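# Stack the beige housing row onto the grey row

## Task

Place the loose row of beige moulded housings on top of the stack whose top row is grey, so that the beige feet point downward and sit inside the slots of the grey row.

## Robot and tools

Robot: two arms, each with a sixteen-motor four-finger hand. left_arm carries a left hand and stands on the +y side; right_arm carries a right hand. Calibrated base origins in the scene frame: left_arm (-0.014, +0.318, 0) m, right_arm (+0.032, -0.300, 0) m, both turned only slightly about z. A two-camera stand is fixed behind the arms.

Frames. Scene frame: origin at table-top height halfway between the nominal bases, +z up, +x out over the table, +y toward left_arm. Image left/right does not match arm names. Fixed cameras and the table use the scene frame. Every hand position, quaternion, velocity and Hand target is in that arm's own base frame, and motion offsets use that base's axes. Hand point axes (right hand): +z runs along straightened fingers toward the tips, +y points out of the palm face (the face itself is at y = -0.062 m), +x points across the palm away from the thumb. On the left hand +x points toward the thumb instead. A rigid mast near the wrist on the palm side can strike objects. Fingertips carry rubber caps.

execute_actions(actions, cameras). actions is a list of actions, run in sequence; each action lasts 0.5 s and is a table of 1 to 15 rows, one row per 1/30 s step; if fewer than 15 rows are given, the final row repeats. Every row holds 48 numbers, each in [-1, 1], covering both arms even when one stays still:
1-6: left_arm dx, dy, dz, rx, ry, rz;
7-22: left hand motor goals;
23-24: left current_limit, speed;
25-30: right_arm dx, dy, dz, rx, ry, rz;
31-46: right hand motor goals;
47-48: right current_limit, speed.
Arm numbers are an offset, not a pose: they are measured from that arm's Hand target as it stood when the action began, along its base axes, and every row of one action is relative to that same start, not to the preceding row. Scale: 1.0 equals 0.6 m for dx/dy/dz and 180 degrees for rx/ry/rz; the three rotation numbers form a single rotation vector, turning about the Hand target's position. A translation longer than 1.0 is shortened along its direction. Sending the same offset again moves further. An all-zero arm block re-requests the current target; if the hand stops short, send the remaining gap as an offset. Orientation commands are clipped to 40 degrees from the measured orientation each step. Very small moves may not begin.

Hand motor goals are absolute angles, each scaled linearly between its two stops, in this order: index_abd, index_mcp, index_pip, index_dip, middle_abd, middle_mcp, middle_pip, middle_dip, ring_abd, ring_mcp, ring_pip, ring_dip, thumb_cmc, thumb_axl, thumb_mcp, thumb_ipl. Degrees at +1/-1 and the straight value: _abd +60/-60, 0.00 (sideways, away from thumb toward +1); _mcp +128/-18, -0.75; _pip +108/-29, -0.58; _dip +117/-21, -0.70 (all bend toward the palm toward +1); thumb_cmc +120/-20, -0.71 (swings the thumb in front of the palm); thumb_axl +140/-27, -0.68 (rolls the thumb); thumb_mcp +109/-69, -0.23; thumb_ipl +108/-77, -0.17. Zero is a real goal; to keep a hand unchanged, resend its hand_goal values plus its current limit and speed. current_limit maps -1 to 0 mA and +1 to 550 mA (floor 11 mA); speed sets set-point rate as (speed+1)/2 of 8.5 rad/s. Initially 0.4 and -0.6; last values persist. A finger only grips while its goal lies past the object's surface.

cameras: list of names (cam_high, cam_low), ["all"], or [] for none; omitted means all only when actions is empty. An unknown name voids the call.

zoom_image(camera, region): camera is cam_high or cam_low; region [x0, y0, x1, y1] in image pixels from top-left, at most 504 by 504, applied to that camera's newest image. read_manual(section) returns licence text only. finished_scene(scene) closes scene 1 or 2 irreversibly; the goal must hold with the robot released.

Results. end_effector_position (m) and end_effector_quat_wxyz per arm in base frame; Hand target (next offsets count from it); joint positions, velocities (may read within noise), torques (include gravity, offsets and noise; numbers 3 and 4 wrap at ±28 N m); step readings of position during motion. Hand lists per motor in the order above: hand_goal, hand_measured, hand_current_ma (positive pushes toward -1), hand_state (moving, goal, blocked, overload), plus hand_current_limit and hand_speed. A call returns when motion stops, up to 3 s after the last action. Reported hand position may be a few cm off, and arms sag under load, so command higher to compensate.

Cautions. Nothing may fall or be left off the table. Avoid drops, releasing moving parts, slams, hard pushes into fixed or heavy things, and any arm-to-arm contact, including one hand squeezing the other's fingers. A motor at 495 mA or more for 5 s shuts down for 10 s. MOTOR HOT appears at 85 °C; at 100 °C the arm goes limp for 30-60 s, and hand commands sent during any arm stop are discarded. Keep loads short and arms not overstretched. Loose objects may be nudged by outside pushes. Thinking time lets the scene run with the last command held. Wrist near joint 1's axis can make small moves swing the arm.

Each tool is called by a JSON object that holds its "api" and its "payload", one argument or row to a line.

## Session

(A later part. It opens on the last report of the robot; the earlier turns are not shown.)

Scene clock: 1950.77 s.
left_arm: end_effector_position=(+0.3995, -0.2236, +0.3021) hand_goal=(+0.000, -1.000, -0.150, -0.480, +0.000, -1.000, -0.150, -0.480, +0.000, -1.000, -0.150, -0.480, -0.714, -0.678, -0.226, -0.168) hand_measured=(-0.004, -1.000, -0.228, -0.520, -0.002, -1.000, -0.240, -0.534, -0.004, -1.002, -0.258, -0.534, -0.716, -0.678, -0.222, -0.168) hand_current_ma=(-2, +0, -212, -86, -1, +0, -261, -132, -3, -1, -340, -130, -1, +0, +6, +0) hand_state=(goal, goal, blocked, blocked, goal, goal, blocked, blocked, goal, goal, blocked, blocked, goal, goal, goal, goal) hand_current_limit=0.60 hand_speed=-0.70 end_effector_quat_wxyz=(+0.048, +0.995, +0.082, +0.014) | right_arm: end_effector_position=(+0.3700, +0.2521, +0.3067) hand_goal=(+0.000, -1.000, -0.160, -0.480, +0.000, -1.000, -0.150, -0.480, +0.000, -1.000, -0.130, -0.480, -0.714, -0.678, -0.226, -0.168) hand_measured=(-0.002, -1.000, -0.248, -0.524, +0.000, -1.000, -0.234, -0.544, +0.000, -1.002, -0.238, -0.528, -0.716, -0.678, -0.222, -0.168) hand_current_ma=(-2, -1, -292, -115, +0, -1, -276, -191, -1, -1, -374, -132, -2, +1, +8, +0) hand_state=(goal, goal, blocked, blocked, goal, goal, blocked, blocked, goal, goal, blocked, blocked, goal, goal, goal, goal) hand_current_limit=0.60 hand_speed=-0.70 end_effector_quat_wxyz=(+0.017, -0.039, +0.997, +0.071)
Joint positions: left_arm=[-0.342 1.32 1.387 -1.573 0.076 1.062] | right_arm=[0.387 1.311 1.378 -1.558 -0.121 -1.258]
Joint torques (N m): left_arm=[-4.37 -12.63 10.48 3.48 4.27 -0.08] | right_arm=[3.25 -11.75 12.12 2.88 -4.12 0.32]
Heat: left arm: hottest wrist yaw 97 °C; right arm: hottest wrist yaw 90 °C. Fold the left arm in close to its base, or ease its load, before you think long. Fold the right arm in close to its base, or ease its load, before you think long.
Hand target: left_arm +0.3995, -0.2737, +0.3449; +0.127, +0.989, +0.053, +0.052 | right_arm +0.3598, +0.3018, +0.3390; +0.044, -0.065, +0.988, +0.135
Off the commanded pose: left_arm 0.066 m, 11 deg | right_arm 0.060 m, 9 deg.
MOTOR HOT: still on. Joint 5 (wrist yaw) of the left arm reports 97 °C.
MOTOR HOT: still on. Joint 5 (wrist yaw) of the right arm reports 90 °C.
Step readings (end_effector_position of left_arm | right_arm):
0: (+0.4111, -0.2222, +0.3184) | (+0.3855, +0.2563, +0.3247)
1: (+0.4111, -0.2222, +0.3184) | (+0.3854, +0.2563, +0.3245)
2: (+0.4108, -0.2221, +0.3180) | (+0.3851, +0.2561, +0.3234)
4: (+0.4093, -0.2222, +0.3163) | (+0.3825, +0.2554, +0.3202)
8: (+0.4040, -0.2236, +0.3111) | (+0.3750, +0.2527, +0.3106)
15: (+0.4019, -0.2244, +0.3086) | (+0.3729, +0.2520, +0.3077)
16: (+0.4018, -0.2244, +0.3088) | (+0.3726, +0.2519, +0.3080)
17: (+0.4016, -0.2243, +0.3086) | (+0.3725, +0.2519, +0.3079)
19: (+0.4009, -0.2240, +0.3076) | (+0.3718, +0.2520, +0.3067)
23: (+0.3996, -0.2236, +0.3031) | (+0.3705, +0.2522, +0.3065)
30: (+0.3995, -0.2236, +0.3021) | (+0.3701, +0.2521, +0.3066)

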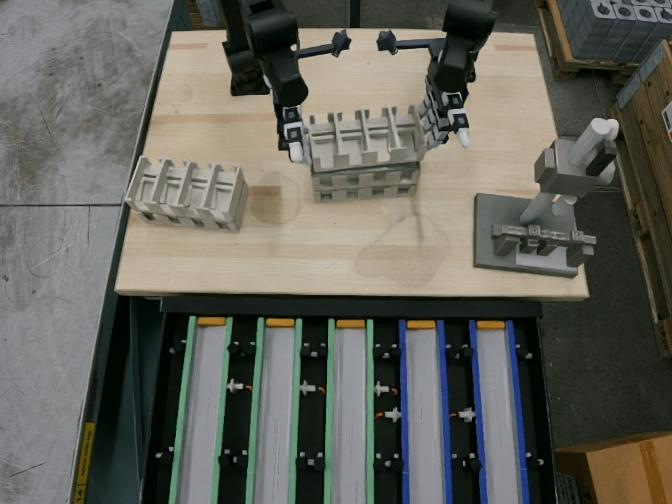

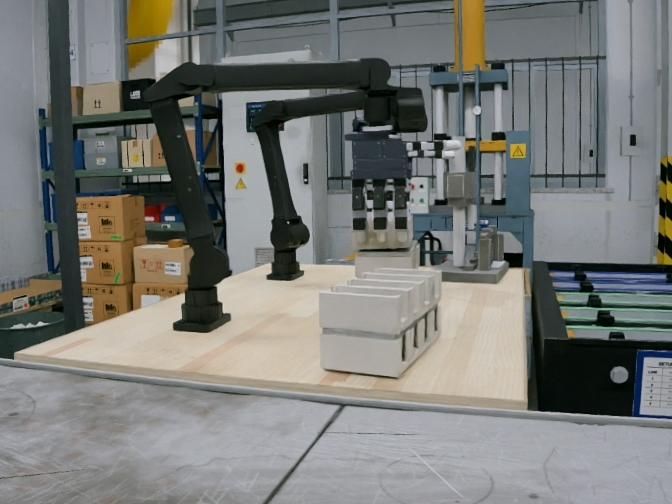

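{"api": "execute_actions", "payload": {
  "actions": [
    [[0.01,0.01,-0.03,0,0,0, 0,-1,-0.15,-0.48,0,-1,-0.15,-0.48,0,-1,-0.15,-0.48,-0.714,-0.678,-0.226,-0.168,0.6,-0.7, 0.01,-0.01,-0.03,0,0,0, 0,-1,-0.16,-0.48,0,-1,-0.15,-0.48,0,-1,-0.13,-0.48,-0.714,-0.678,-0.226,-0.168,0.6,-0.7]],
    [[0,0.05,-0.01,0,0,0, 0,-1,-0.28,-0.54,0,-1,-0.28,-0.54,0,-1,-0.28,-0.54,-0.714,-0.678,-0.226,-0.168,0.5,-0.7, 0,-0.05,-0.01,0,0,0, 0,-1,-0.28,-0.54,0,-1,-0.28,-0.54,0,-1,-0.28,-0.54,-0.714,-0.678,-0.226,-0.168,0.5,-0.7]],
    [[0,0.03,0,0,0,0, 0,-1,-0.4,-0.58,0,-1,-0.4,-0.58,0,-1,-0.4,-0.58,-0.714,-0.678,-0.226,-0.168,0.4,-0.7, 0,-0.03,0,0,0,0, 0,-1,-0.4,-0.58,0,-1,-0.4,-0.58,0,-1,-0.4,-0.58,-0.714,-0.678,-0.226,-0.168,0.4,-0.7]]
  ],
  "cameras": ["all"]
}}

{"api": "zoom_image", "payload": {
  "camera": "cam_high",
  "region": [270, 60, 450, 210]
}}

{"api": "zoom_image", "payload": {
  "camera": "cam_low",
  "region": [320, 180, 440, 300]
}}

Scene clock: 2000.00 s.
left_arm: end_effector_position=(+0.3441, -0.0787, +0.0985) hand_goal=(+0.000, -1.000, -0.150, -0.480, +0.000, -1.000, -0.150, -0.480, +0.000, -1.000, -0.150, -0.480, -0.714, -0.678, -0.226, -0.168) hand_measured=(+0.462, -0.866, -0.080, -0.478, +0.222, -0.964, -0.130, -0.478, +0.032, -0.992, -0.146, -0.480, -0.718, -0.676, -0.222, -0.166) hand_current_ma=(+440, +440, +180, +2, +440, +77, +33, +1, +49, +9, +3, +0, -3, +2, +5, +2) hand_state=(blocked, blocked, blocked, goal, blocked, blocked, blocked, goal, blocked, goal, goal, goal, goal, goal, goal, goal) hand_current_limit=0.60 hand_speed=-0.70 end_effector_quat_wxyz=(+0.095, +0.919, -0.224, -0.309) | right_arm: end_effector_position=(+0.3680, +0.2524, +0.3132) hand_goal=(+0.000, -1.000, -0.400, -0.580, +0.000, -1.000, -0.400, -0.580, +0.000, -1.000, -0.400, -0.580, -0.714, -0.678, -0.226, -0.168) hand_measured=(-0.002, -1.000, -0.398, -0.578, +0.000, -1.000, -0.398, -0.578, +0.004, -1.000, -0.398, -0.578, -0.714, -0.678, -0.222, -0.168) hand_current_ma=(-2, +0, +3, +3, -1, +0, +2, +4, +3, +0, +3, +2, -1, +1, +9, +0) hand_state=(goal, goal, goal, goal, goal, goal, goal, goal, goal, goal, goal, goal, goal, goal, goal, goal) hand_current_limit=0.40 hand_speed=-0.70 end_effector_quat_wxyz=(+0.042, -0.064, +0.988, +0.134)
Joint positions: left_arm=[0.03 1.828 1.278 -1.678 0.018 2.084] | right_arm=[0.339 1.267 1.311 -1.457 -0.235 -1.343]
Joint velocities: left_arm=[-0.005 -0.484 0.056 -0.134 -0.007 -0.051] | right_arm=[within noise]
Joint torques (N m): left_arm=[0.21 -11.22 4.66 -1.06 0.24 0.09] | right_arm=[-2.96 -10.81 9.99 0.29 -0.37 -0.13]
Heat: left arm: hottest wrist yaw 63 °C; right arm: hottest elbow 72 °C.
Hand target: left_arm +0.3406, -0.0788, +0.0922; +0.098, +0.916, -0.223, -0.318 (not the last commanded pose) | right_arm +0.3658, +0.2479, +0.3151; +0.044, -0.065, +0.988, +0.135
Off the commanded pose: right_arm 0.005 m, 0 deg.
OVER-TEMPERATURE FAULT: MOTORS OFF. Before this call, joint 5 (wrist yaw) of the left arm reached 100 °C; the stop lasted 45 seconds. The left arm was limp: it may have fallen or been pushed. The left arm ran none of this call's commands: an arm, its gripper or tool too, takes no command until a result says that it accepts commands again. In this call the stop used 80 of the actions that the scene allows. The left arm's motors are on again: the left arm holds where the fault left it. The left arm accepts commands again.
MOTOR HOT: cleared for the motors of the right arm.
Step readings (end_effector_position of left_arm | right_arm):
0: (+0.3406, -0.0788, +0.0921) | (+0.3531, +0.2906, +0.3277)
1: (+0.3406, -0.0788, +0.0921) | (+0.3532, +0.2907, +0.3277)
2: (+0.3406, -0.0788, +0.0921) | (+0.3539, +0.2910, +0.3280)
4: (+0.3406, -0.0788, +0.0921) | (+0.3566, +0.2922, +0.3287)
8: (+0.3406, -0.0788, +0.0921) | (+0.3593, +0.2930, +0.3262)
15: (+0.3406, -0.0788, +0.0921) | (+0.3601, +0.2932, +0.3245)
16: (+0.3406, -0.0788, +0.0921) | (+0.3601, +0.2932, +0.3243)
17: (+0.3406, -0.0788, +0.0921) | (+0.3606, +0.2931, +0.3240)
19: (+0.3406, -0.0788, +0.0921) | (+0.3608, +0.2906, +0.3207)
23: (+0.3406, -0.0788, +0.0921) | (+0.3645, +0.2759, +0.3099)
30: (+0.3406, -0.0788, +0.0921) | (+0.3665, +0.2688, +0.3090)
31: (+0.3406, -0.0788, +0.0921) | (+0.3661, +0.2689, +0.3094)
32: (+0.3406, -0.0788, +0.0921) | (+0.3660, +0.2684, +0.3100)
34: (+0.3406, -0.0788, +0.0921) | (+0.3652, +0.2664, +0.3109)
38: (+0.3406, -0.0788, +0.0921) | (+0.3674, +0.2566, +0.3119)
45: (+0.3406, -0.0788, +0.0921) | (+0.3684, +0.2523, +0.3132)

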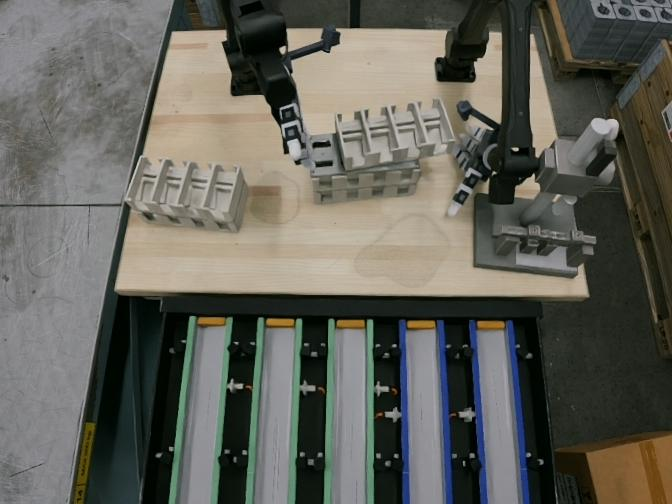

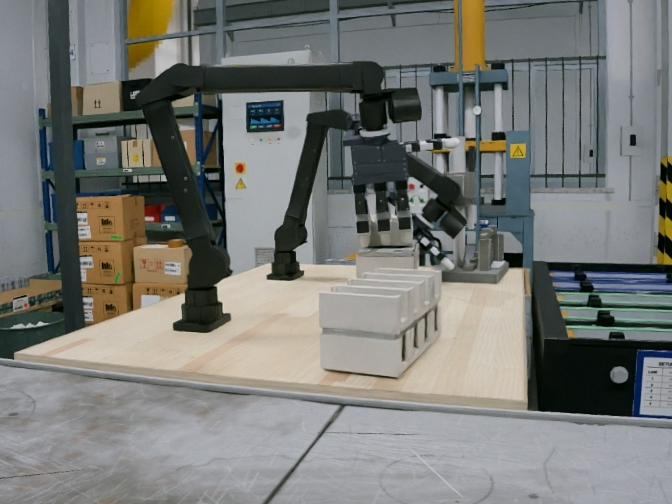

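Scaled by 2.800.

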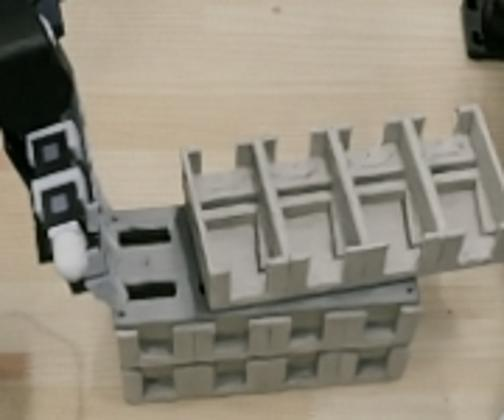

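Scaled by 4.200.

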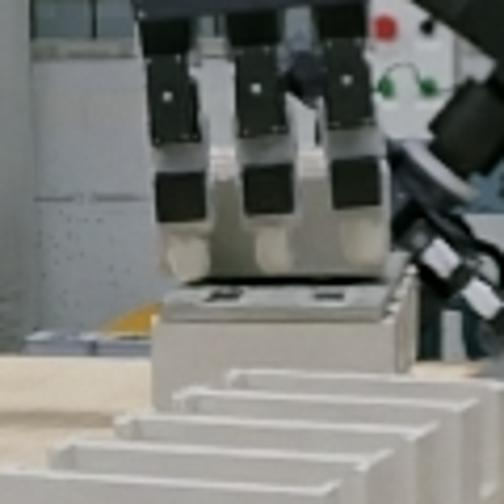

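{"api": "execute_actions", "payload": {
  "actions": [
    [[0,0.02,0.08,0,0,0, 0,-1,-0.4,-0.6,0,-1,-0.4,-0.6,0,-1,-0.4,-0.6,-0.714,-0.678,-0.226,-0.168,0.3,-0.7, 0,-0.05,0.05,0,0,0, 0,-1,-0.5,-0.6,0,-1,-0.5,-0.6,0,-1,-0.5,-0.6,-0.714,-0.678,-0.226,-0.168,0.3,-0.7]],
    [[0,0.03,0.1,0,0,0, 0,-1,-0.5,-0.6,0,-1,-0.5,-0.6,0,-1,-0.5,-0.6,-0.714,-0.678,-0.226,-0.168,0.3,-0.7, 0,-0.05,0.05,0,0,0, 0,-1,-0.5,-0.6,0,-1,-0.5,-0.6,0,-1,-0.5,-0.6,-0.714,-0.678,-0.226,-0.168,0.3,-0.7]]
  ],
  "cameras": ["all"]
}}

Scene clock: 2009.20 s.
left_arm: end_effector_position=(+0.3304, -0.0648, +0.1905) hand_goal=(+0.000, -1.000, -0.500, -0.600, +0.000, -1.000, -0.500, -0.600, +0.000, -1.000, -0.500, -0.600, -0.714, -0.678, -0.226, -0.168) hand_measured=(+0.002, -0.996, -0.498, -0.598, +0.000, -1.000, -0.498, -0.598, +0.000, -1.000, -0.498, -0.598, -0.718, -0.676, -0.222, -0.166) hand_current_ma=(+1, +4, +2, +2, +0, +0, +2, +2, +0, +0, +2, +2, -3, +2, +4, +1) hand_state=(goal, goal, goal, goal, goal, goal, goal, goal, goal, goal, goal, goal, goal, goal, goal, goal) hand_current_limit=0.30 hand_speed=-0.70 end_effector_quat_wxyz=(+0.069, +0.959, -0.209, -0.178) | right_arm: end_effector_position=(+0.3569, +0.1900, +0.3502) hand_goal=(+0.000, -1.000, -0.500, -0.600, +0.000, -1.000, -0.500, -0.600, +0.000, -1.000, -0.500, -0.600, -0.714, -0.678, -0.226, -0.168) hand_measured=(-0.002, -1.000, -0.498, -0.598, +0.000, -1.000, -0.498, -0.596, +0.002, -1.000, -0.498, -0.598, -0.716, -0.678, -0.222, -0.168) hand_current_ma=(-2, +1, +3, +3, -1, +1, +3, +4, +3, +1, +3, +3, -1, +1, +9, +0) hand_state=(goal, goal, goal, goal, goal, goal, goal, goal, goal, goal, goal, goal, goal, goal, goal, goal) hand_current_limit=0.30 hand_speed=-0.70 end_effector_quat_wxyz=(+0.019, -0.061, +0.989, +0.131)
Joint positions: left_arm=[0.079 1.515 1.242 -1.681 0.029 2.084] | right_arm=[0.177 1.243 1.394 -1.653 -0.257 -1.509]
Joint torques (N m): left_arm=[3.14 -12.63 8.49 -0.61 0.22 0.08] | right_arm=[-3.19 -8.94 15.56 -0.14 -0.4 -0.12]
Heat: left arm: hottest elbow 61 °C; right arm: hottest elbow 71 °C.
Hand target: left_arm +0.3407, -0.0487, +0.2001; +0.097, +0.916, -0.223, -0.318 | right_arm +0.3658, +0.1880, +0.3750; +0.044, -0.065, +0.988, +0.135
Off the commanded pose: left_arm 0.021 m, 17 deg | right_arm 0.026 m, 3 deg.
joint read past its limit (left arm) — joint 4 (wrist pitch), lower limit.
joint sent to its limit (left arm) — joint 4 (wrist pitch), lower limit; joint 6 (wrist roll), upper limit. The joint targets are off in orientation, not in position.
Step readings (end_effector_position of left_arm | right_arm):
0: (+0.3430, -0.0788, +0.1034) | (+0.3680, +0.2524, +0.3132)
1: (+0.3430, -0.0788, +0.1035) | (+0.3679, +0.2523, +0.3132)
2: (+0.3427, -0.0788, +0.1046) | (+0.3671, +0.2514, +0.3132)
4: (+0.3404, -0.0792, +0.1098) | (+0.3631, +0.2455, +0.3126)
8: (+0.3363, -0.0785, +0.1239) | (+0.3611, +0.2264, +0.3137)
15: (+0.3363, -0.0765, +0.1348) | (+0.3576, +0.2187, +0.3155)
16: (+0.3368, -0.0755, +0.1352) | (+0.3573, +0.2187, +0.3156)
17: (+0.3371, -0.0745, +0.1365) | (+0.3562, +0.2178, +0.3166)
19: (+0.3372, -0.0702, +0.1433) | (+0.3540, +0.2126, +0.3219)
23: (+0.3338, -0.0665, +0.1662) | (+0.3589, +0.1962, +0.3380)
30: (+0.3304, -0.0648, +0.1905) | (+0.3590, +0.1899, +0.3503)

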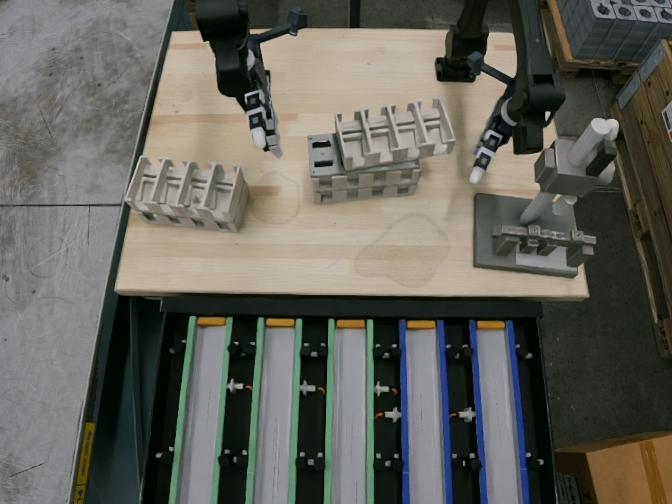

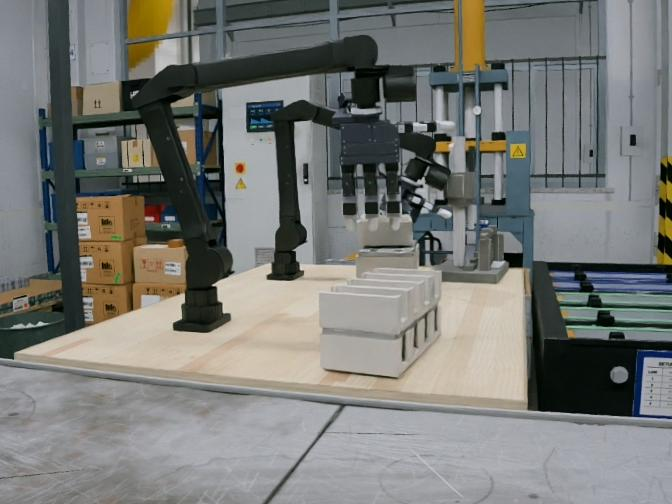

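{"api": "execute_actions", "payload": {
  "actions": [
    [[0,0,0.08,-0.007,-0.1,0.096, 0,-1,-0.5,-0.6,0,-1,-0.5,-0.6,0,-1,-0.5,-0.6,-0.714,-0.678,-0.226,-0.168,0.3,-0.7, 0,0.03,-0.04,0,0,0, 0,-1,-0.5,-0.6,0,-1,-0.5,-0.6,0,-1,-0.5,-0.6,-0.714,-0.678,-0.226,-0.168,0.3,-0.7]],
    [[0.02,-0.03,0.08,-0.007,-0.1,0.096, 0,-1,-0.5,-0.6,0,-1,-0.5,-0.6,0,-1,-0.5,-0.6,-0.714,-0.678,-0.226,-0.168,0.3,-0.7, 0,0,0,0,0,0, 0,-1,-0.5,-0.6,0,-1,-0.5,-0.6,0,-1,-0.5,-0.6,-0.714,-0.678,-0.226,-0.168,0.3,-0.7]],
    [[0.02,-0.05,0.05,0,0,0, 0,-1,-0.56,-0.6,0,-1,-0.56,-0.6,0,-1,-0.56,-0.6,-0.714,-0.678,-0.226,-0.168,0.3,-0.7, 0,0,0,0,0,0, 0,-1,-0.5,-0.6,0,-1,-0.5,-0.6,0,-1,-0.5,-0.6,-0.714,-0.678,-0.226,-0.168,0.3,-0.7]]
  ],
  "cameras": ["all"]
}}

{"api": "zoom_image", "payload": {
  "camera": "cam_high",
  "region": [300, 60, 520, 220]
}}

Scene clock: 2033.30 s.
left_arm: end_effector_position=(+0.3529, -0.0966, +0.3067) hand_goal=(+0.000, -1.000, -0.560, -0.600, +0.000, -1.000, -0.560, -0.600, +0.000, -1.000, -0.560, -0.600, -0.714, -0.678, -0.226, -0.168) hand_measured=(+0.000, -1.000, -0.558, -0.598, +0.000, -1.000, -0.556, -0.598, +0.000, -1.000, -0.556, -0.598, -0.718, -0.676, -0.222, -0.166) hand_current_ma=(+0, +0, +2, +1, +0, +0, +2, +2, +0, +0, +3, +2, -4, +2, +4, +1) hand_state=(goal, goal, goal, goal, goal, goal, goal, goal, goal, goal, goal, goal, goal, goal, goal, goal) hand_current_limit=0.30 hand_speed=-0.70 end_effector_quat_wxyz=(+0.136, +0.990, +0.030, +0.008) | right_arm: end_effector_position=(+0.3657, +0.2020, +0.3530) hand_goal=(+0.000, -1.000, -0.500, -0.600, +0.000, -1.000, -0.500, -0.600, +0.000, -1.000, -0.500, -0.600, -0.714, -0.678, -0.226, -0.168) hand_measured=(-0.002, -1.000, -0.498, -0.598, +0.000, -1.000, -0.498, -0.596, +0.002, -1.000, -0.498, -0.598, -0.716, -0.678, -0.222, -0.168) hand_current_ma=(-2, +1, +3, +3, -1, +1, +3, +4, +3, +1, +3, +3, -1, +1, +9, +0) hand_state=(goal, goal, goal, goal, goal, goal, goal, goal, goal, goal, goal, goal, goal, goal, goal, goal) hand_current_limit=0.30 hand_speed=-0.70 end_effector_quat_wxyz=(+0.042, -0.065, +0.988, +0.135)
Joint positions: left_arm=[0.096 1.183 1.23 -1.621 0.273 1.607] | right_arm=[0.204 1.243 1.394 -1.598 -0.257 -1.481]
Joint torques (N m): left_arm=[-0.67 -6.42 12.53 -0.34 0.4 0.01] | right_arm=[-1.38 -9.47 9.87 0.84 -0.24 0.11]
Heat: left arm: hottest elbow 59 °C; right arm: hottest elbow 74 °C.
Hand target: left_arm +0.3646, -0.0968, +0.3261; +0.133, +0.990, +0.029, +0.024 | right_arm +0.3658, +0.2059, +0.3510; +0.044, -0.065, +0.988, +0.135
Off the commanded pose: left_arm 0.023 m, 2 deg | right_arm 0.004 m, 0 deg.
Step readings (end_effector_position of left_arm | right_arm):
0: (+0.3304, -0.0648, +0.1905) | (+0.3569, +0.1900, +0.3502)
1: (+0.3305, -0.0650, +0.1907) | (+0.3569, +0.1900, +0.3502)
2: (+0.3317, -0.0679, +0.1934) | (+0.3570, +0.1900, +0.3503)
4: (+0.3333, -0.0734, +0.2019) | (+0.3596, +0.1914, +0.3508)
8: (+0.3353, -0.0645, +0.2260) | (+0.3642, +0.1974, +0.3523)
15: (+0.3352, -0.0478, +0.2449) | (+0.3650, +0.2020, +0.3529)
16: (+0.3357, -0.0484, +0.2452) | (+0.3652, +0.2020, +0.3529)
17: (+0.3382, -0.0516, +0.2476) | (+0.3653, +0.2020, +0.3530)
19: (+0.3441, -0.0583, +0.2549) | (+0.3655, +0.2020, +0.3530)
23: (+0.3446, -0.0644, +0.2799) | (+0.3656, +0.2020, +0.3530)
30: (+0.3449, -0.0653, +0.3039) | (+0.3657, +0.2020, +0.3530)
31: (+0.3459, -0.0655, +0.3034) | (+0.3657, +0.2020, +0.3530)
32: (+0.3469, -0.0668, +0.3025) | (+0.3657, +0.2020, +0.3530)
34: (+0.3480, -0.0739, +0.3015) | (+0.3657, +0.2020, +0.3530)
38: (+0.3465, -0.0938, +0.3010) | (+0.3657, +0.2020, +0.3530)
45: (+0.3515, -0.0971, +0.3067) | (+0.3657, +0.2020, +0.3530)

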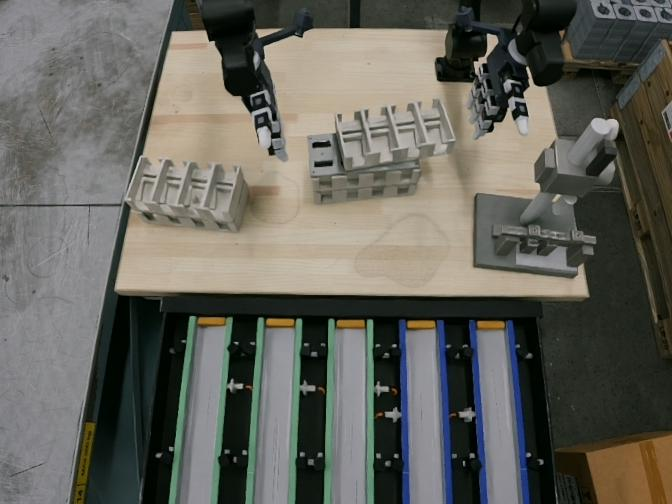

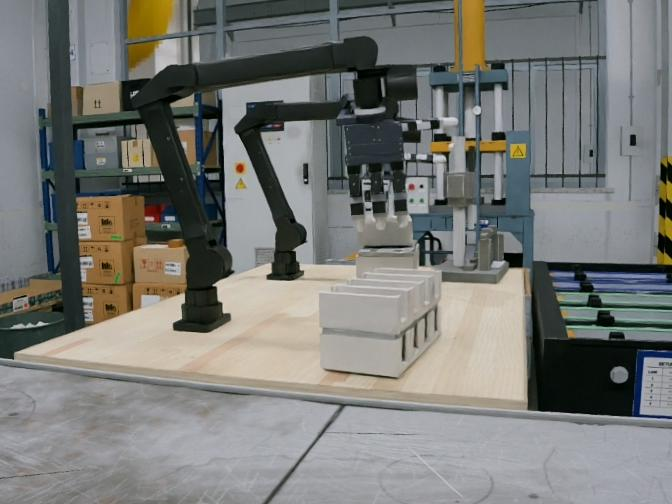

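Scaled by 2.291.

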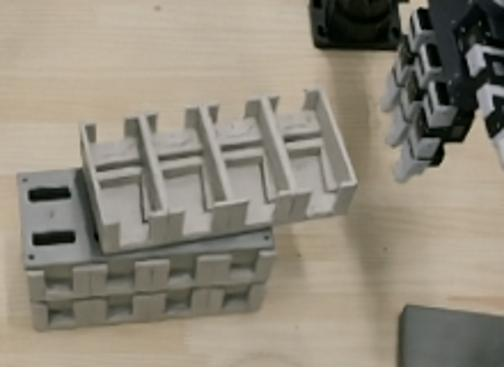

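{"api": "execute_actions", "payload": {
  "actions": [
    [[0.01,-0.07,0,0,0,0.03, 0,-1,-0.5,-0.6,0,-1,-0.5,-0.6,0,-1,-0.5,-0.6,-0.714,-0.678,-0.226,-0.168,0.4,-0.7, 0,0,0,0,0,0, 0,-1,-0.5,-0.6,0,-1,-0.5,-0.6,0,-1,-0.5,-0.6,-0.714,-0.678,-0.226,-0.168,0.3,-0.7]],
    [[0.01,-0.05,0,0,0,0, 0,-1,-0.5,-0.6,0,-1,-0.5,-0.6,0,-1,-0.5,-0.6,-0.714,-0.678,-0.226,-0.168,0.4,-0.7, 0,0,0,0,0,0, 0,-1,-0.5,-0.6,0,-1,-0.5,-0.6,0,-1,-0.5,-0.6,-0.714,-0.678,-0.226,-0.168,0.3,-0.7]],
    [[0.01,-0.04,0,0,0,0, 0,-1,-0.5,-0.6,0,-1,-0.5,-0.6,0,-1,-0.5,-0.6,-0.714,-0.678,-0.226,-0.168,0.4,-0.7, 0,0,0,0,0,0, 0,-1,-0.5,-0.6,0,-1,-0.5,-0.6,0,-1,-0.5,-0.6,-0.714,-0.678,-0.226,-0.168,0.3,-0.7]]
  ],
  "cameras": ["all"]
}}

{"api": "zoom_image", "payload": {
  "camera": "cam_high",
  "region": [300, 60, 520, 220]
}}

Scene clock: 2046.50 s.
left_arm: end_effector_position=(+0.3649, -0.1821, +0.3023) hand_goal=(+0.000, -1.000, -0.500, -0.600, +0.000, -1.000, -0.500, -0.600, +0.000, -1.000, -0.500, -0.600, -0.714, -0.678, -0.226, -0.168) hand_measured=(+0.000, -1.000, -0.522, -0.610, +0.002, -1.000, -0.508, -0.606, +0.000, -0.998, -0.502, -0.598, -0.718, -0.676, -0.222, -0.166) hand_current_ma=(+0, +0, -35, -13, +1, +0, -9, -5, +0, +1, -1, +2, -3, +2, +4, +1) hand_state=(goal, goal, blocked, goal, goal, goal, goal, goal, goal, goal, goal, goal, goal, goal, goal, goal) hand_current_limit=0.40 hand_speed=-0.70 end_effector_quat_wxyz=(+0.118, +0.990, +0.083, +0.002) | right_arm: end_effector_position=(+0.3657, +0.2020, +0.3530) hand_goal=(+0.000, -1.000, -0.500, -0.600, +0.000, -1.000, -0.500, -0.600, +0.000, -1.000, -0.500, -0.600, -0.714, -0.678, -0.226, -0.168) hand_measured=(-0.002, -1.000, -0.498, -0.598, +0.000, -1.000, -0.498, -0.596, +0.002, -1.000, -0.498, -0.598, -0.716, -0.678, -0.222, -0.168) hand_current_ma=(-2, +1, +3, +3, -1, +1, +3, +4, +3, +1, +3, +3, -1, +1, +9, +0) hand_state=(goal, goal, goal, goal, goal, goal, goal, goal, goal, goal, goal, goal, goal, goal, goal, goal) hand_current_limit=0.30 hand_speed=-0.70 end_effector_quat_wxyz=(+0.042, -0.065, +0.988, +0.135)
Joint positions: left_arm=[-0.194 1.19 1.237 -1.549 0.225 1.201] | right_arm=[0.204 1.243 1.394 -1.598 -0.257 -1.481]
Joint torques (N m): left_arm=[-0.56 -7.36 12.78 1.14 0.86 0.02] | right_arm=[-1.49 -9.05 9.74 0.94 -0.26 0.11]
Heat: left arm: hottest elbow 60 °C; right arm: hottest elbow 70 °C.
Hand target: left_arm +0.3827, -0.1926, +0.3262; +0.132, +0.988, +0.076, +0.030 | right_arm +0.3658, +0.2059, +0.3510; +0.044, -0.065, +0.988, +0.135
Off the commanded pose: left_arm 0.032 m, 4 deg | right_arm 0.004 m, 0 deg.
Step readings (end_effector_position of left_arm | right_arm):
0: (+0.3530, -0.0965, +0.3067) | (+0.3657, +0.2020, +0.3530)
1: (+0.3531, -0.0966, +0.3067) | (+0.3657, +0.2020, +0.3530)
2: (+0.3537, -0.0981, +0.3064) | (+0.3657, +0.2020, +0.3530)
4: (+0.3549, -0.1065, +0.3061) | (+0.3657, +0.2020, +0.3530)
8: (+0.3554, -0.1330, +0.3063) | (+0.3657, +0.2020, +0.3530)
15: (+0.3608, -0.1378, +0.3049) | (+0.3657, +0.2020, +0.3530)
16: (+0.3613, -0.1376, +0.3047) | (+0.3657, +0.2020, +0.3530)
17: (+0.3623, -0.1383, +0.3044) | (+0.3657, +0.2020, +0.3530)
19: (+0.3633, -0.1441, +0.3043) | (+0.3657, +0.2020, +0.3530)
23: (+0.3612, -0.1608, +0.3033) | (+0.3657, +0.2020, +0.3530)
30: (+0.3634, -0.1616, +0.3027) | (+0.3657, +0.2020, +0.3530)
31: (+0.3636, -0.1617, +0.3027) | (+0.3657, +0.2020, +0.3530)
32: (+0.3639, -0.1625, +0.3026) | (+0.3657, +0.2020, +0.3530)
34: (+0.3641, -0.1654, +0.3018) | (+0.3657, +0.2020, +0.3530)
38: (+0.3630, -0.1767, +0.3021) | (+0.3657, +0.2020, +0.3530)
45: (+0.3645, -0.1823, +0.3024) | (+0.3657, +0.2020, +0.3530)

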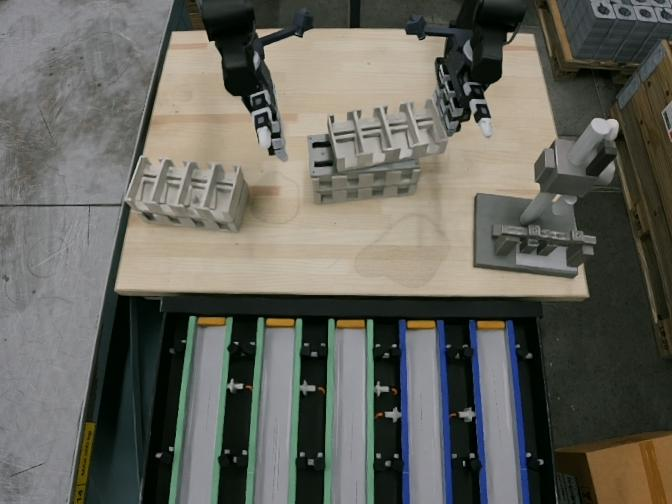

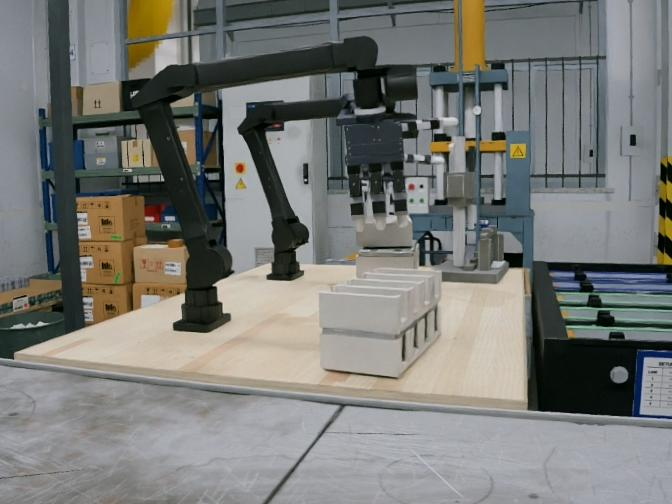

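Scaled by 2.291.

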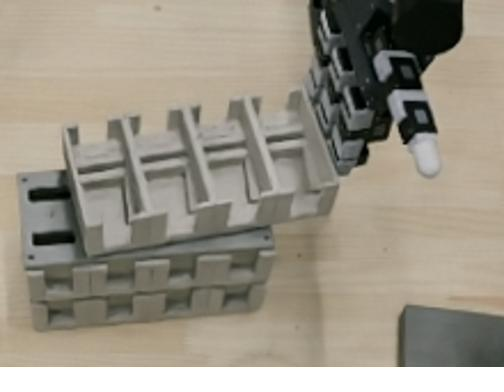

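{"api": "execute_actions", "payload": {
  "actions": [
    [[0.01,-0.04,0,0,0,0, 0,-1,-0.5,-0.6,0,-1,-0.5,-0.6,0,-1,-0.5,-0.6,-0.714,-0.678,-0.226,-0.168,0.4,-0.7, 0,0.03,-0.03,0,0,0, 0,-1,-0.5,-0.6,0,-1,-0.5,-0.6,0,-1,-0.5,-0.6,-0.714,-0.678,-0.226,-0.168,0.3,-0.7]],
    [[0.005,-0.035,0,0,0,0, 0,-1,-0.5,-0.6,0,-1,-0.5,-0.6,0,-1,-0.5,-0.6,-0.714,-0.678,-0.226,-0.168,0.4,-0.7, 0,0,-0.04,0,0,0, 0,-1,-0.5,-0.6,0,-1,-0.5,-0.6,0,-1,-0.5,-0.6,-0.714,-0.678,-0.226,-0.168,0.3,-0.7]]
  ],
  "cameras": ["all"]
}}

{"api": "zoom_image", "payload": {
  "camera": "cam_high",
  "region": [270, 60, 490, 220]
}}

Scene clock: 2053.67 s.
left_arm: end_effector_position=(+0.3745, -0.2244, +0.3025) hand_goal=(+0.000, -1.000, -0.500, -0.600, +0.000, -1.000, -0.500, -0.600, +0.000, -1.000, -0.500, -0.600, -0.714, -0.678, -0.226, -0.168) hand_measured=(+0.002, -1.000, -0.520, -0.610, +0.002, -1.000, -0.512, -0.606, +0.000, -1.000, -0.502, -0.600, -0.718, -0.676, -0.222, -0.166) hand_current_ma=(+0, +0, -32, -13, +2, +0, -17, -6, +0, +0, -2, +0, -3, +2, +4, +1) hand_state=(goal, goal, blocked, goal, goal, goal, goal, goal, goal, goal, goal, goal, goal, goal, goal, goal) hand_current_limit=0.40 hand_speed=-0.70 end_effector_quat_wxyz=(+0.114, +0.990, +0.083, +0.004) | right_arm: end_effector_position=(+0.3647, +0.2203, +0.3093) hand_goal=(+0.000, -1.000, -0.500, -0.600, +0.000, -1.000, -0.500, -0.600, +0.000, -1.000, -0.500, -0.600, -0.714, -0.678, -0.226, -0.168) hand_measured=(-0.002, -1.000, -0.498, -0.598, +0.000, -1.000, -0.498, -0.596, +0.002, -1.000, -0.498, -0.598, -0.716, -0.678, -0.222, -0.168) hand_current_ma=(-2, +1, +3, +3, -1, +1, +2, +4, +3, +1, +3, +3, -1, +1, +9, +0) hand_state=(goal, goal, goal, goal, goal, goal, goal, goal, goal, goal, goal, goal, goal, goal, goal, goal) hand_current_limit=0.30 hand_speed=-0.70 end_effector_quat_wxyz=(+0.040, -0.065, +0.988, +0.135)
Joint positions: left_arm=[-0.31 1.236 1.277 -1.515 0.208 1.083] | right_arm=[0.255 1.241 1.278 -1.475 -0.25 -1.43]
Joint torques (N m): left_arm=[-0.5 -7.36 12.89 1.32 0.8 -0.09] | right_arm=[-1.26 -8.64 10.3 0.85 -0.23 0.12]
Heat: left arm: hottest elbow 63 °C; right arm: hottest elbow 69 °C.
Hand target: left_arm +0.3917, -0.2377, +0.3263; +0.132, +0.988, +0.076, +0.030 | right_arm +0.3658, +0.2239, +0.3090; +0.044, -0.065, +0.988, +0.135
Off the commanded pose: left_arm 0.032 m, 4 deg | right_arm 0.004 m, 0 deg.
Step readings (end_effector_position of left_arm | right_arm):
0: (+0.3649, -0.1821, +0.3023) | (+0.3657, +0.2020, +0.3530)
1: (+0.3650, -0.1822, +0.3022) | (+0.3657, +0.2020, +0.3528)
2: (+0.3652, -0.1830, +0.3023) | (+0.3661, +0.2030, +0.3519)
4: (+0.3662, -0.1864, +0.3020) | (+0.3672, +0.2059, +0.3474)
8: (+0.3682, -0.1991, +0.3020) | (+0.3631, +0.2160, +0.3365)
15: (+0.3707, -0.2054, +0.3023) | (+0.3635, +0.2203, +0.3348)
16: (+0.3708, -0.2053, +0.3023) | (+0.3637, +0.2203, +0.3348)
17: (+0.3711, -0.2058, +0.3024) | (+0.3644, +0.2204, +0.3338)
19: (+0.3714, -0.2085, +0.3020) | (+0.3658, +0.2208, +0.3282)
23: (+0.3722, -0.2191, +0.3021) | (+0.3637, +0.2201, +0.3126)
30: (+0.3742, -0.2245, +0.3025) | (+0.3645, +0.2202, +0.3093)

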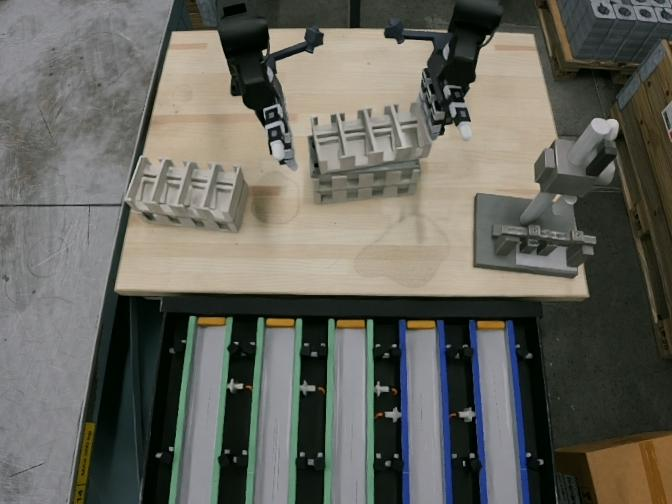

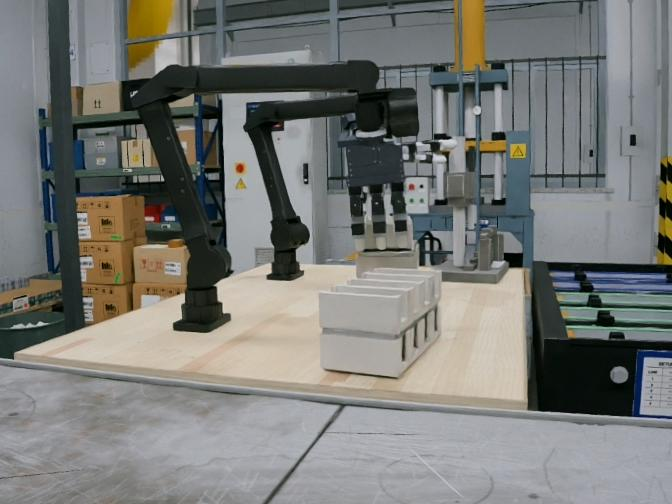

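Scaled by 2.291.

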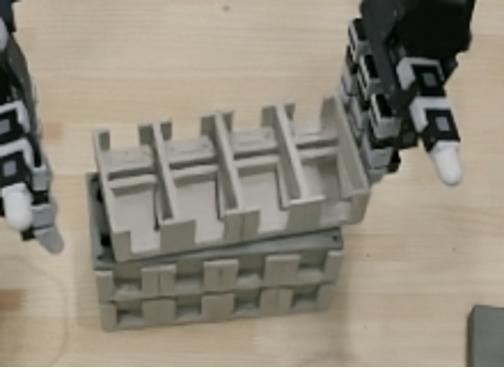

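{"api": "execute_actions", "payload": {
  "actions": [
    [[0,0,0,0,0,0, 0,-1,-0.5,-0.6,0,-1,-0.5,-0.6,0,-1,-0.5,-0.6,-0.714,-0.678,-0.226,-0.168,0.4,-0.7, -0.02,0.06,0,0,0,0, 0,-1,-0.5,-0.6,0,-1,-0.5,-0.6,0,-1,-0.5,-0.6,-0.714,-0.678,-0.226,-0.168,0.4,-0.7]],
    [[0,-0.01,0,0,0,0, 0,-1,-0.45,-0.6,0,-1,-0.45,-0.6,0,-1,-0.45,-0.6,-0.714,-0.678,-0.226,-0.168,0.4,-0.7, 0,0.035,0,0,0,0, 0,-1,-0.45,-0.6,0,-1,-0.45,-0.6,0,-1,-0.45,-0.6,-0.714,-0.678,-0.226,-0.168,0.4,-0.7]]
  ],
  "cameras": ["all"]
}}

{"api": "zoom_image", "payload": {
  "camera": "cam_high",
  "region": [270, 60, 490, 220]
}}

Scene clock: 2066.13 s.
left_arm: end_effector_position=(+0.3752, -0.2255, +0.3011) hand_goal=(+0.000, -1.000, -0.450, -0.600, +0.000, -1.000, -0.450, -0.600, +0.000, -1.000, -0.450, -0.600, -0.714, -0.678, -0.226, -0.168) hand_measured=(+0.002, -1.000, -0.482, -0.610, +0.002, -1.000, -0.478, -0.606, +0.000, -1.000, -0.466, -0.602, -0.718, -0.676, -0.222, -0.166) hand_current_ma=(+0, +0, -59, -13, +2, +0, -50, -6, +0, +0, -22, -2, -3, +2, +4, +1) hand_state=(goal, goal, blocked, goal, goal, goal, blocked, goal, goal, goal, goal, goal, goal, goal, goal, goal) hand_current_limit=0.40 hand_speed=-0.70 end_effector_quat_wxyz=(+0.110, +0.990, +0.087, +0.004) | right_arm: end_effector_position=(+0.3531, +0.2651, +0.3056) hand_goal=(+0.000, -1.000, -0.450, -0.600, +0.000, -1.000, -0.450, -0.600, +0.000, -1.000, -0.450, -0.600, -0.714, -0.678, -0.226, -0.168) hand_measured=(-0.002, -1.000, -0.454, -0.600, -0.002, -1.000, -0.460, -0.604, +0.000, -1.000, -0.472, -0.608, -0.716, -0.678, -0.222, -0.168) hand_current_ma=(-2, +0, -4, +0, -1, +0, -18, -6, +0, +0, -47, -11, -2, +1, +9, +0) hand_state=(goal, goal, goal, goal, goal, goal, goal, goal, goal, goal, blocked, goal, goal, goal, goal, goal) hand_current_limit=0.40 hand_speed=-0.70 end_effector_quat_wxyz=(+0.042, -0.060, +0.990, +0.124)
Joint positions: left_arm=[-0.318 1.239 1.278 -1.515 0.198 1.069] | right_arm=[0.396 1.241 1.274 -1.441 -0.207 -1.278]
Joint torques (N m): left_arm=[-1.32 -7.59 12.78 1.44 1.1 -0.04] | right_arm=[0.15 -8.41 11.47 1.28 -0.87 0.17]
Heat: left arm: hottest elbow 67 °C; right arm: hottest elbow 66 °C.
Hand target: left_arm +0.3916, -0.2438, +0.3262; +0.132, +0.988, +0.076, +0.030 | right_arm +0.3538, +0.2809, +0.3089; +0.044, -0.065, +0.988, +0.135
Off the commanded pose: left_arm 0.035 m, 4 deg | right_arm 0.016 m, 1 deg.
Step readings (end_effector_position of left_arm | right_arm):
0: (+0.3745, -0.2244, +0.3025) | (+0.3647, +0.2203, +0.3093)
1: (+0.3745, -0.2244, +0.3025) | (+0.3648, +0.2204, +0.3094)
2: (+0.3745, -0.2244, +0.3025) | (+0.3650, +0.2215, +0.3092)
4: (+0.3745, -0.2244, +0.3025) | (+0.3640, +0.2281, +0.3089)
8: (+0.3745, -0.2244, +0.3025) | (+0.3538, +0.2506, +0.3083)
15: (+0.3745, -0.2244, +0.3025) | (+0.3521, +0.2578, +0.3078)
16: (+0.3746, -0.2244, +0.3024) | (+0.3526, +0.2578, +0.3078)
17: (+0.3748, -0.2241, +0.3021) | (+0.3532, +0.2578, +0.3076)
19: (+0.3749, -0.2244, +0.3016) | (+0.3534, +0.2606, +0.3076)
23: (+0.3751, -0.2255, +0.3012) | (+0.3518, +0.2651, +0.3057)
30: (+0.3752, -0.2254, +0.3011) | (+0.3528, +0.2651, +0.3056)

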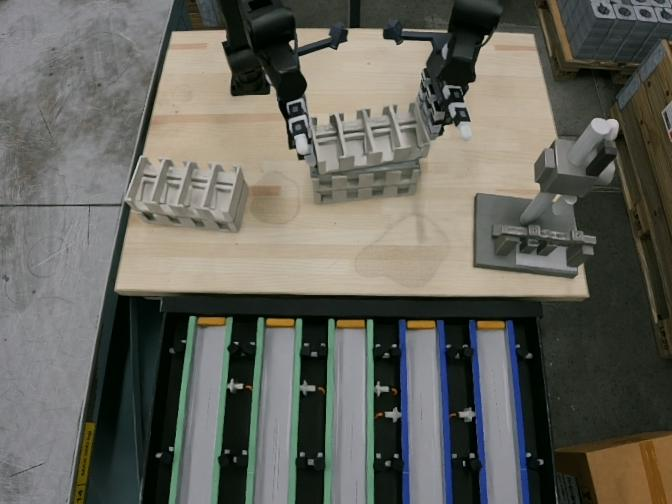

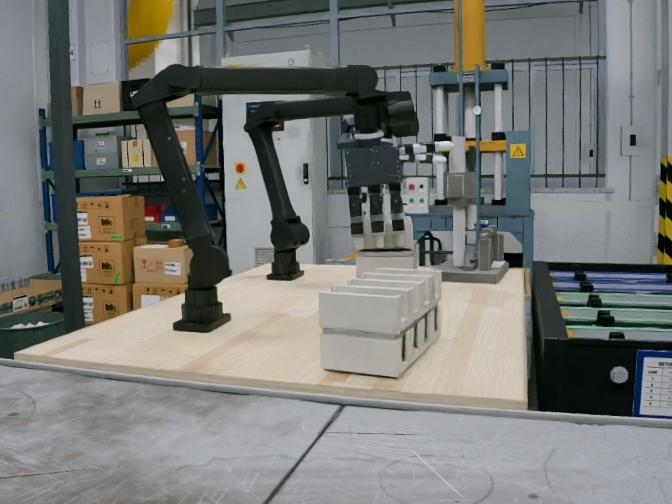

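Scaled by 2.291.

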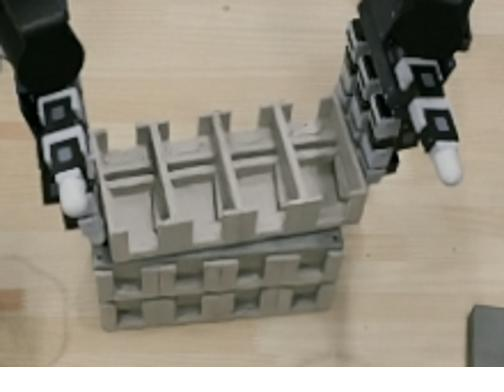

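{"api": "execute_actions", "payload": {
  "actions": [
    [[0,-0.01,0,0,0,0, 0,-1,-0.42,-0.6,0,-1,-0.42,-0.6,0,-1,-0.4,-0.6,-0.714,-0.678,-0.226,-0.168,0.4,-0.7, 0,0.015,0,0,0,0, 0,-1,-0.4,-0.6,0,-1,-0.4,-0.6,0,-1,-0.42,-0.6,-0.714,-0.678,-0.226,-0.168,0.4,-0.7]],
    [[0.028,-0.01,0,0,0,-0.01, 0,-1,-0.42,-0.6,0,-1,-0.42,-0.6,0,-1,-0.4,-0.6,-0.714,-0.678,-0.226,-0.168,0.4,-0.7, 0.022,-0.015,0,0,0,-0.01, 0,-1,-0.4,-0.6,0,-1,-0.4,-0.6,0,-1,-0.42,-0.6,-0.714,-0.678,-0.226,-0.168,0.4,-0.7]]
  ],
  "cameras": ["all"]
}}

{"api": "zoom_image", "payload": {
  "camera": "cam_high",
  "region": [270, 60, 490, 220]
}}

Scene clock: 2073.90 s.
left_arm: end_effector_position=(+0.3886, -0.2310, +0.2969) hand_goal=(+0.000, -1.000, -0.420, -0.600, +0.000, -1.000, -0.420, -0.600, +0.000, -1.000, -0.400, -0.600, -0.714, -0.678, -0.226, -0.168) hand_measured=(+0.010, -1.000, -0.464, -0.610, +0.010, -1.000, -0.462, -0.620, +0.032, -1.000, -0.448, -0.620, -0.718, -0.676, -0.222, -0.166) hand_current_ma=(+10, +0, -94, -13, +10, +0, -90, -30, +51, +0, -106, -32, -3, +2, +4, +1) hand_state=(goal, goal, blocked, goal, goal, goal, blocked, goal, blocked, goal, blocked, goal, goal, goal, goal, goal) hand_current_limit=0.40 hand_speed=-0.70 end_effector_quat_wxyz=(+0.097, +0.992, +0.078, +0.004) | right_arm: end_effector_position=(+0.3576, +0.2641, +0.3008) hand_goal=(+0.000, -1.000, -0.400, -0.600, +0.000, -1.000, -0.400, -0.600, +0.000, -1.000, -0.420, -0.600, -0.714, -0.678, -0.226, -0.168) hand_measured=(-0.002, -1.000, -0.432, -0.610, -0.002, -1.000, -0.442, -0.612, +0.000, -1.000, -0.458, -0.610, -0.716, -0.678, -0.222, -0.168) hand_current_ma=(-1, +0, -74, -18, -1, +0, -109, -24, +0, +0, -96, -18, -2, +1, +9, +0) hand_state=(goal, goal, blocked, goal, goal, goal, blocked, goal, goal, goal, blocked, goal, goal, goal, goal, goal) hand_current_limit=0.40 hand_speed=-0.70 end_effector_quat_wxyz=(+0.042, -0.044, +0.992, +0.113)
Joint positions: left_arm=[-0.326 1.287 1.317 -1.517 0.176 1.08] | right_arm=[0.403 1.247 1.274 -1.439 -0.181 -1.243]
Joint torques (N m): left_arm=[-1.49 -7.3 13.65 1.51 2.01 0.1] | right_arm=[-0.79 -7.3 13.18 1.68 -1.67 0.11]
Heat: left arm: hottest elbow 70 °C; right arm: hottest elbow 65 °C.
Hand target: left_arm +0.4085, -0.2557, +0.3260; +0.132, +0.989, +0.060, +0.028 | right_arm +0.3670, +0.2809, +0.3090; +0.046, -0.049, +0.989, +0.134
Off the commanded pose: left_arm 0.043 m, 5 deg | right_arm 0.021 m, 3 deg.
Step readings (end_effector_position of left_arm | right_arm):
0: (+0.3752, -0.2255, +0.3011) | (+0.3532, +0.2651, +0.3056)
1: (+0.3752, -0.2255, +0.3011) | (+0.3532, +0.2650, +0.3056)
2: (+0.3754, -0.2252, +0.3008) | (+0.3535, +0.2648, +0.3052)
4: (+0.3753, -0.2254, +0.3004) | (+0.3536, +0.2651, +0.3047)
8: (+0.3750, -0.2263, +0.3000) | (+0.3534, +0.2660, +0.3039)
15: (+0.3753, -0.2262, +0.3001) | (+0.3538, +0.2660, +0.3039)
16: (+0.3754, -0.2263, +0.3001) | (+0.3538, +0.2660, +0.3039)
17: (+0.3760, -0.2265, +0.3000) | (+0.3538, +0.2659, +0.3038)
19: (+0.3791, -0.2273, +0.2999) | (+0.3541, +0.2657, +0.3037)
23: (+0.3866, -0.2298, +0.2983) | (+0.3559, +0.2646, +0.3025)
30: (+0.3887, -0.2309, +0.2969) | (+0.3576, +0.2641, +0.3008)

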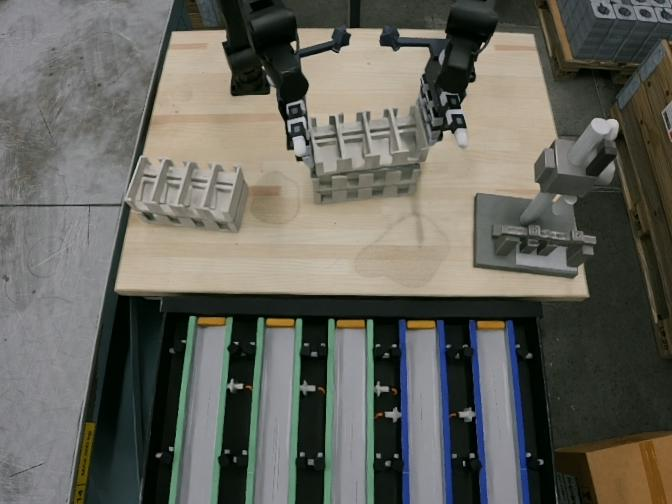

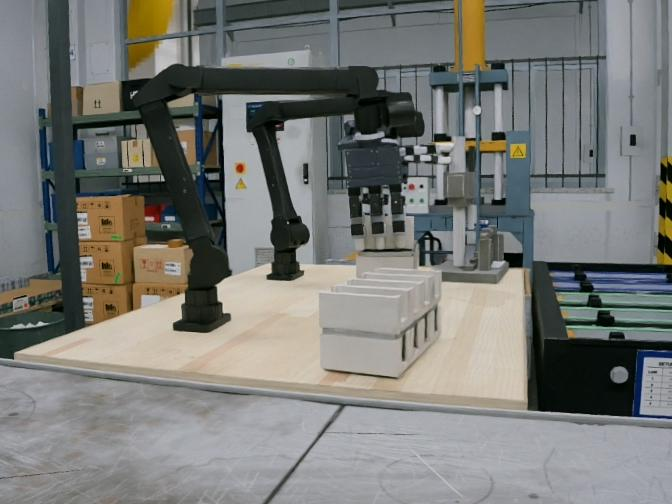

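Scaled by 2.291.

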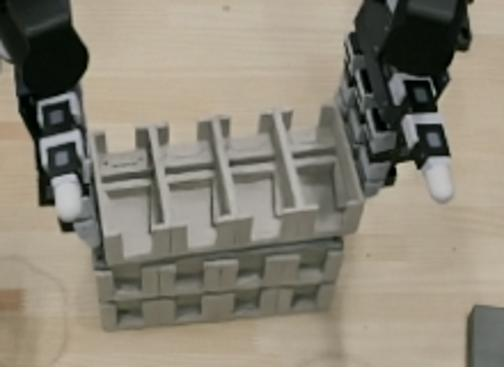

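{"api": "execute_actions", "payload": {
  "actions": [
    [[0.01,-0.02,0,0,0,0, 0,-1,-0.42,-0.6,0,-1,-0.42,-0.6,0,-1,-0.4,-0.6,-0.714,-0.678,-0.226,-0.168,0.4,-0.7, 0.02,-0.015,0,0,0,0, 0,-1,-0.4,-0.6,0,-1,-0.4,-0.6,0,-1,-0.42,-0.6,-0.714,-0.678,-0.226,-0.168,0.4,-0.7]]
  ],
  "cameras": ["all"]
}}

{"api": "zoom_image", "payload": {
  "camera": "cam_high",
  "region": [290, 90, 430, 210]
}}

{"api": "zoom_image", "payload": {
  "camera": "cam_low",
  "region": [330, 210, 430, 290]
}}

Scene clock: 2080.17 s.
left_arm: end_effector_position=(+0.3991, -0.2402, +0.2922) hand_goal=(+0.000, -1.000, -0.420, -0.600, +0.000, -1.000, -0.420, -0.600, +0.000, -1.000, -0.400, -0.600, -0.714, -0.678, -0.226, -0.168) hand_measured=(-0.004, -1.000, -0.460, -0.610, -0.008, -1.000, -0.462, -0.624, +0.030, -1.000, -0.440, -0.620, -0.718, -0.676, -0.222, -0.166) hand_current_ma=(-3, +0, -81, -13, -6, +0, -90, -40, +47, +0, -85, -30, -3, +2, +4, +1) hand_state=(goal, goal, blocked, goal, goal, goal, blocked, blocked, blocked, goal, blocked, goal, goal, goal, goal, goal) hand_current_limit=0.40 hand_speed=-0.70 end_effector_quat_wxyz=(+0.096, +0.992, +0.076, -0.002) | right_arm: end_effector_position=(+0.3698, +0.2556, +0.2887) hand_goal=(+0.000, -1.000, -0.400, -0.600, +0.000, -1.000, -0.400, -0.600, +0.000, -1.000, -0.420, -0.600, -0.714, -0.678, -0.226, -0.168) hand_measured=(+0.002, -1.000, -0.434, -0.614, +0.004, -1.000, -0.442, -0.616, +0.004, -1.000, -0.456, -0.610, -0.716, -0.678, -0.222, -0.168) hand_current_ma=(+3, +0, -81, -25, +3, +0, -109, -33, +4, +0, -91, -18, -2, +1, +9, +0) hand_state=(goal, goal, blocked, goal, goal, goal, blocked, goal, goal, goal, blocked, goal, goal, goal, goal, goal) hand_current_limit=0.40 hand_speed=-0.70 end_effector_quat_wxyz=(+0.028, -0.033, +0.993, +0.110)
Joint positions: left_arm=[-0.339 1.328 1.344 -1.513 0.177 1.072] | right_arm=[0.37 1.28 1.276 -1.439 -0.188 -1.256]
Joint torques (N m): left_arm=[-2.49 -9.11 13.46 1.52 1.86 0.03] | right_arm=[-1.44 -9 14.58 1.21 -1.7 -0.14]
Heat: left arm: hottest elbow 72 °C; right arm: hottest elbow 64 °C.
Hand target: left_arm +0.4144, -0.2677, +0.3262; +0.132, +0.989, +0.060, +0.028 | right_arm +0.3790, +0.2719, +0.3089; +0.045, -0.049, +0.989, +0.134
Off the commanded pose: left_arm 0.046 m, 6 deg | right_arm 0.028 m, 4 deg.
Step readings (end_effector_position of left_arm | right_arm):
0: (+0.3886, -0.2310, +0.2969) | (+0.3576, +0.2641, +0.3008)
1: (+0.3886, -0.2310, +0.2969) | (+0.3576, +0.2641, +0.3008)
2: (+0.3890, -0.2311, +0.2972) | (+0.3581, +0.2637, +0.3006)
4: (+0.3906, -0.2317, +0.2971) | (+0.3598, +0.2623, +0.2999)
8: (+0.3947, -0.2356, +0.2972) | (+0.3654, +0.2580, +0.2950)
15: (+0.3982, -0.2401, +0.2934) | (+0.3698, +0.2556, +0.2887)

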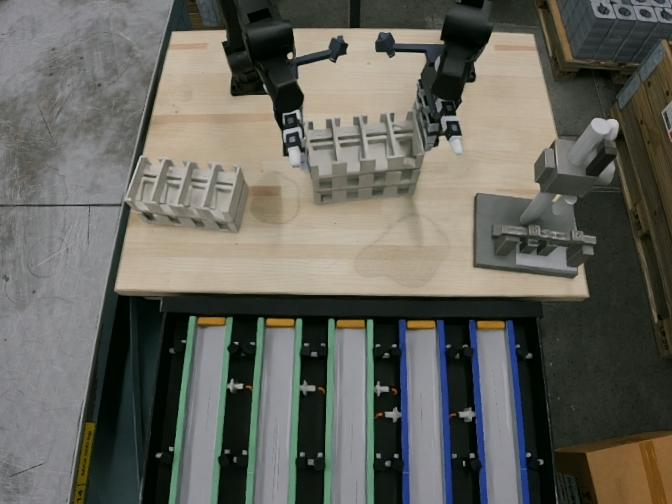

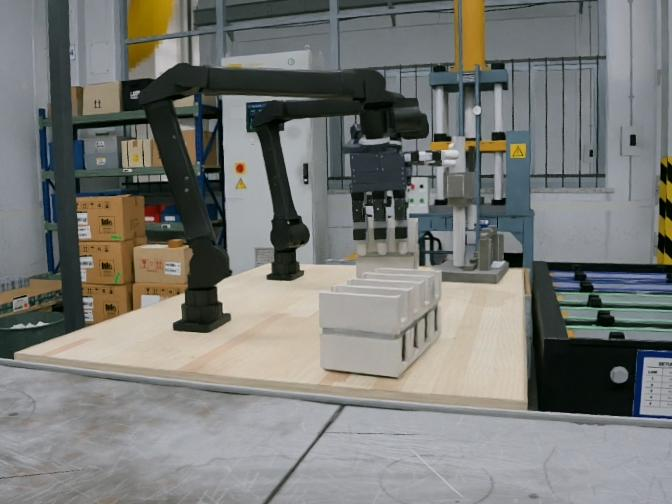

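Scaled by 3.600.

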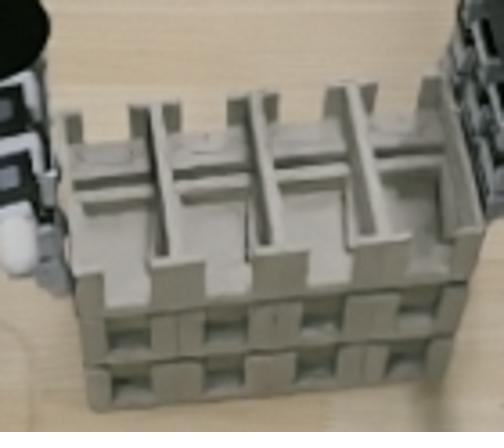

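Scaled by 5.040.

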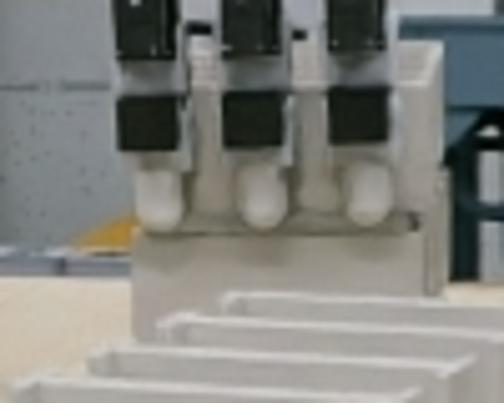

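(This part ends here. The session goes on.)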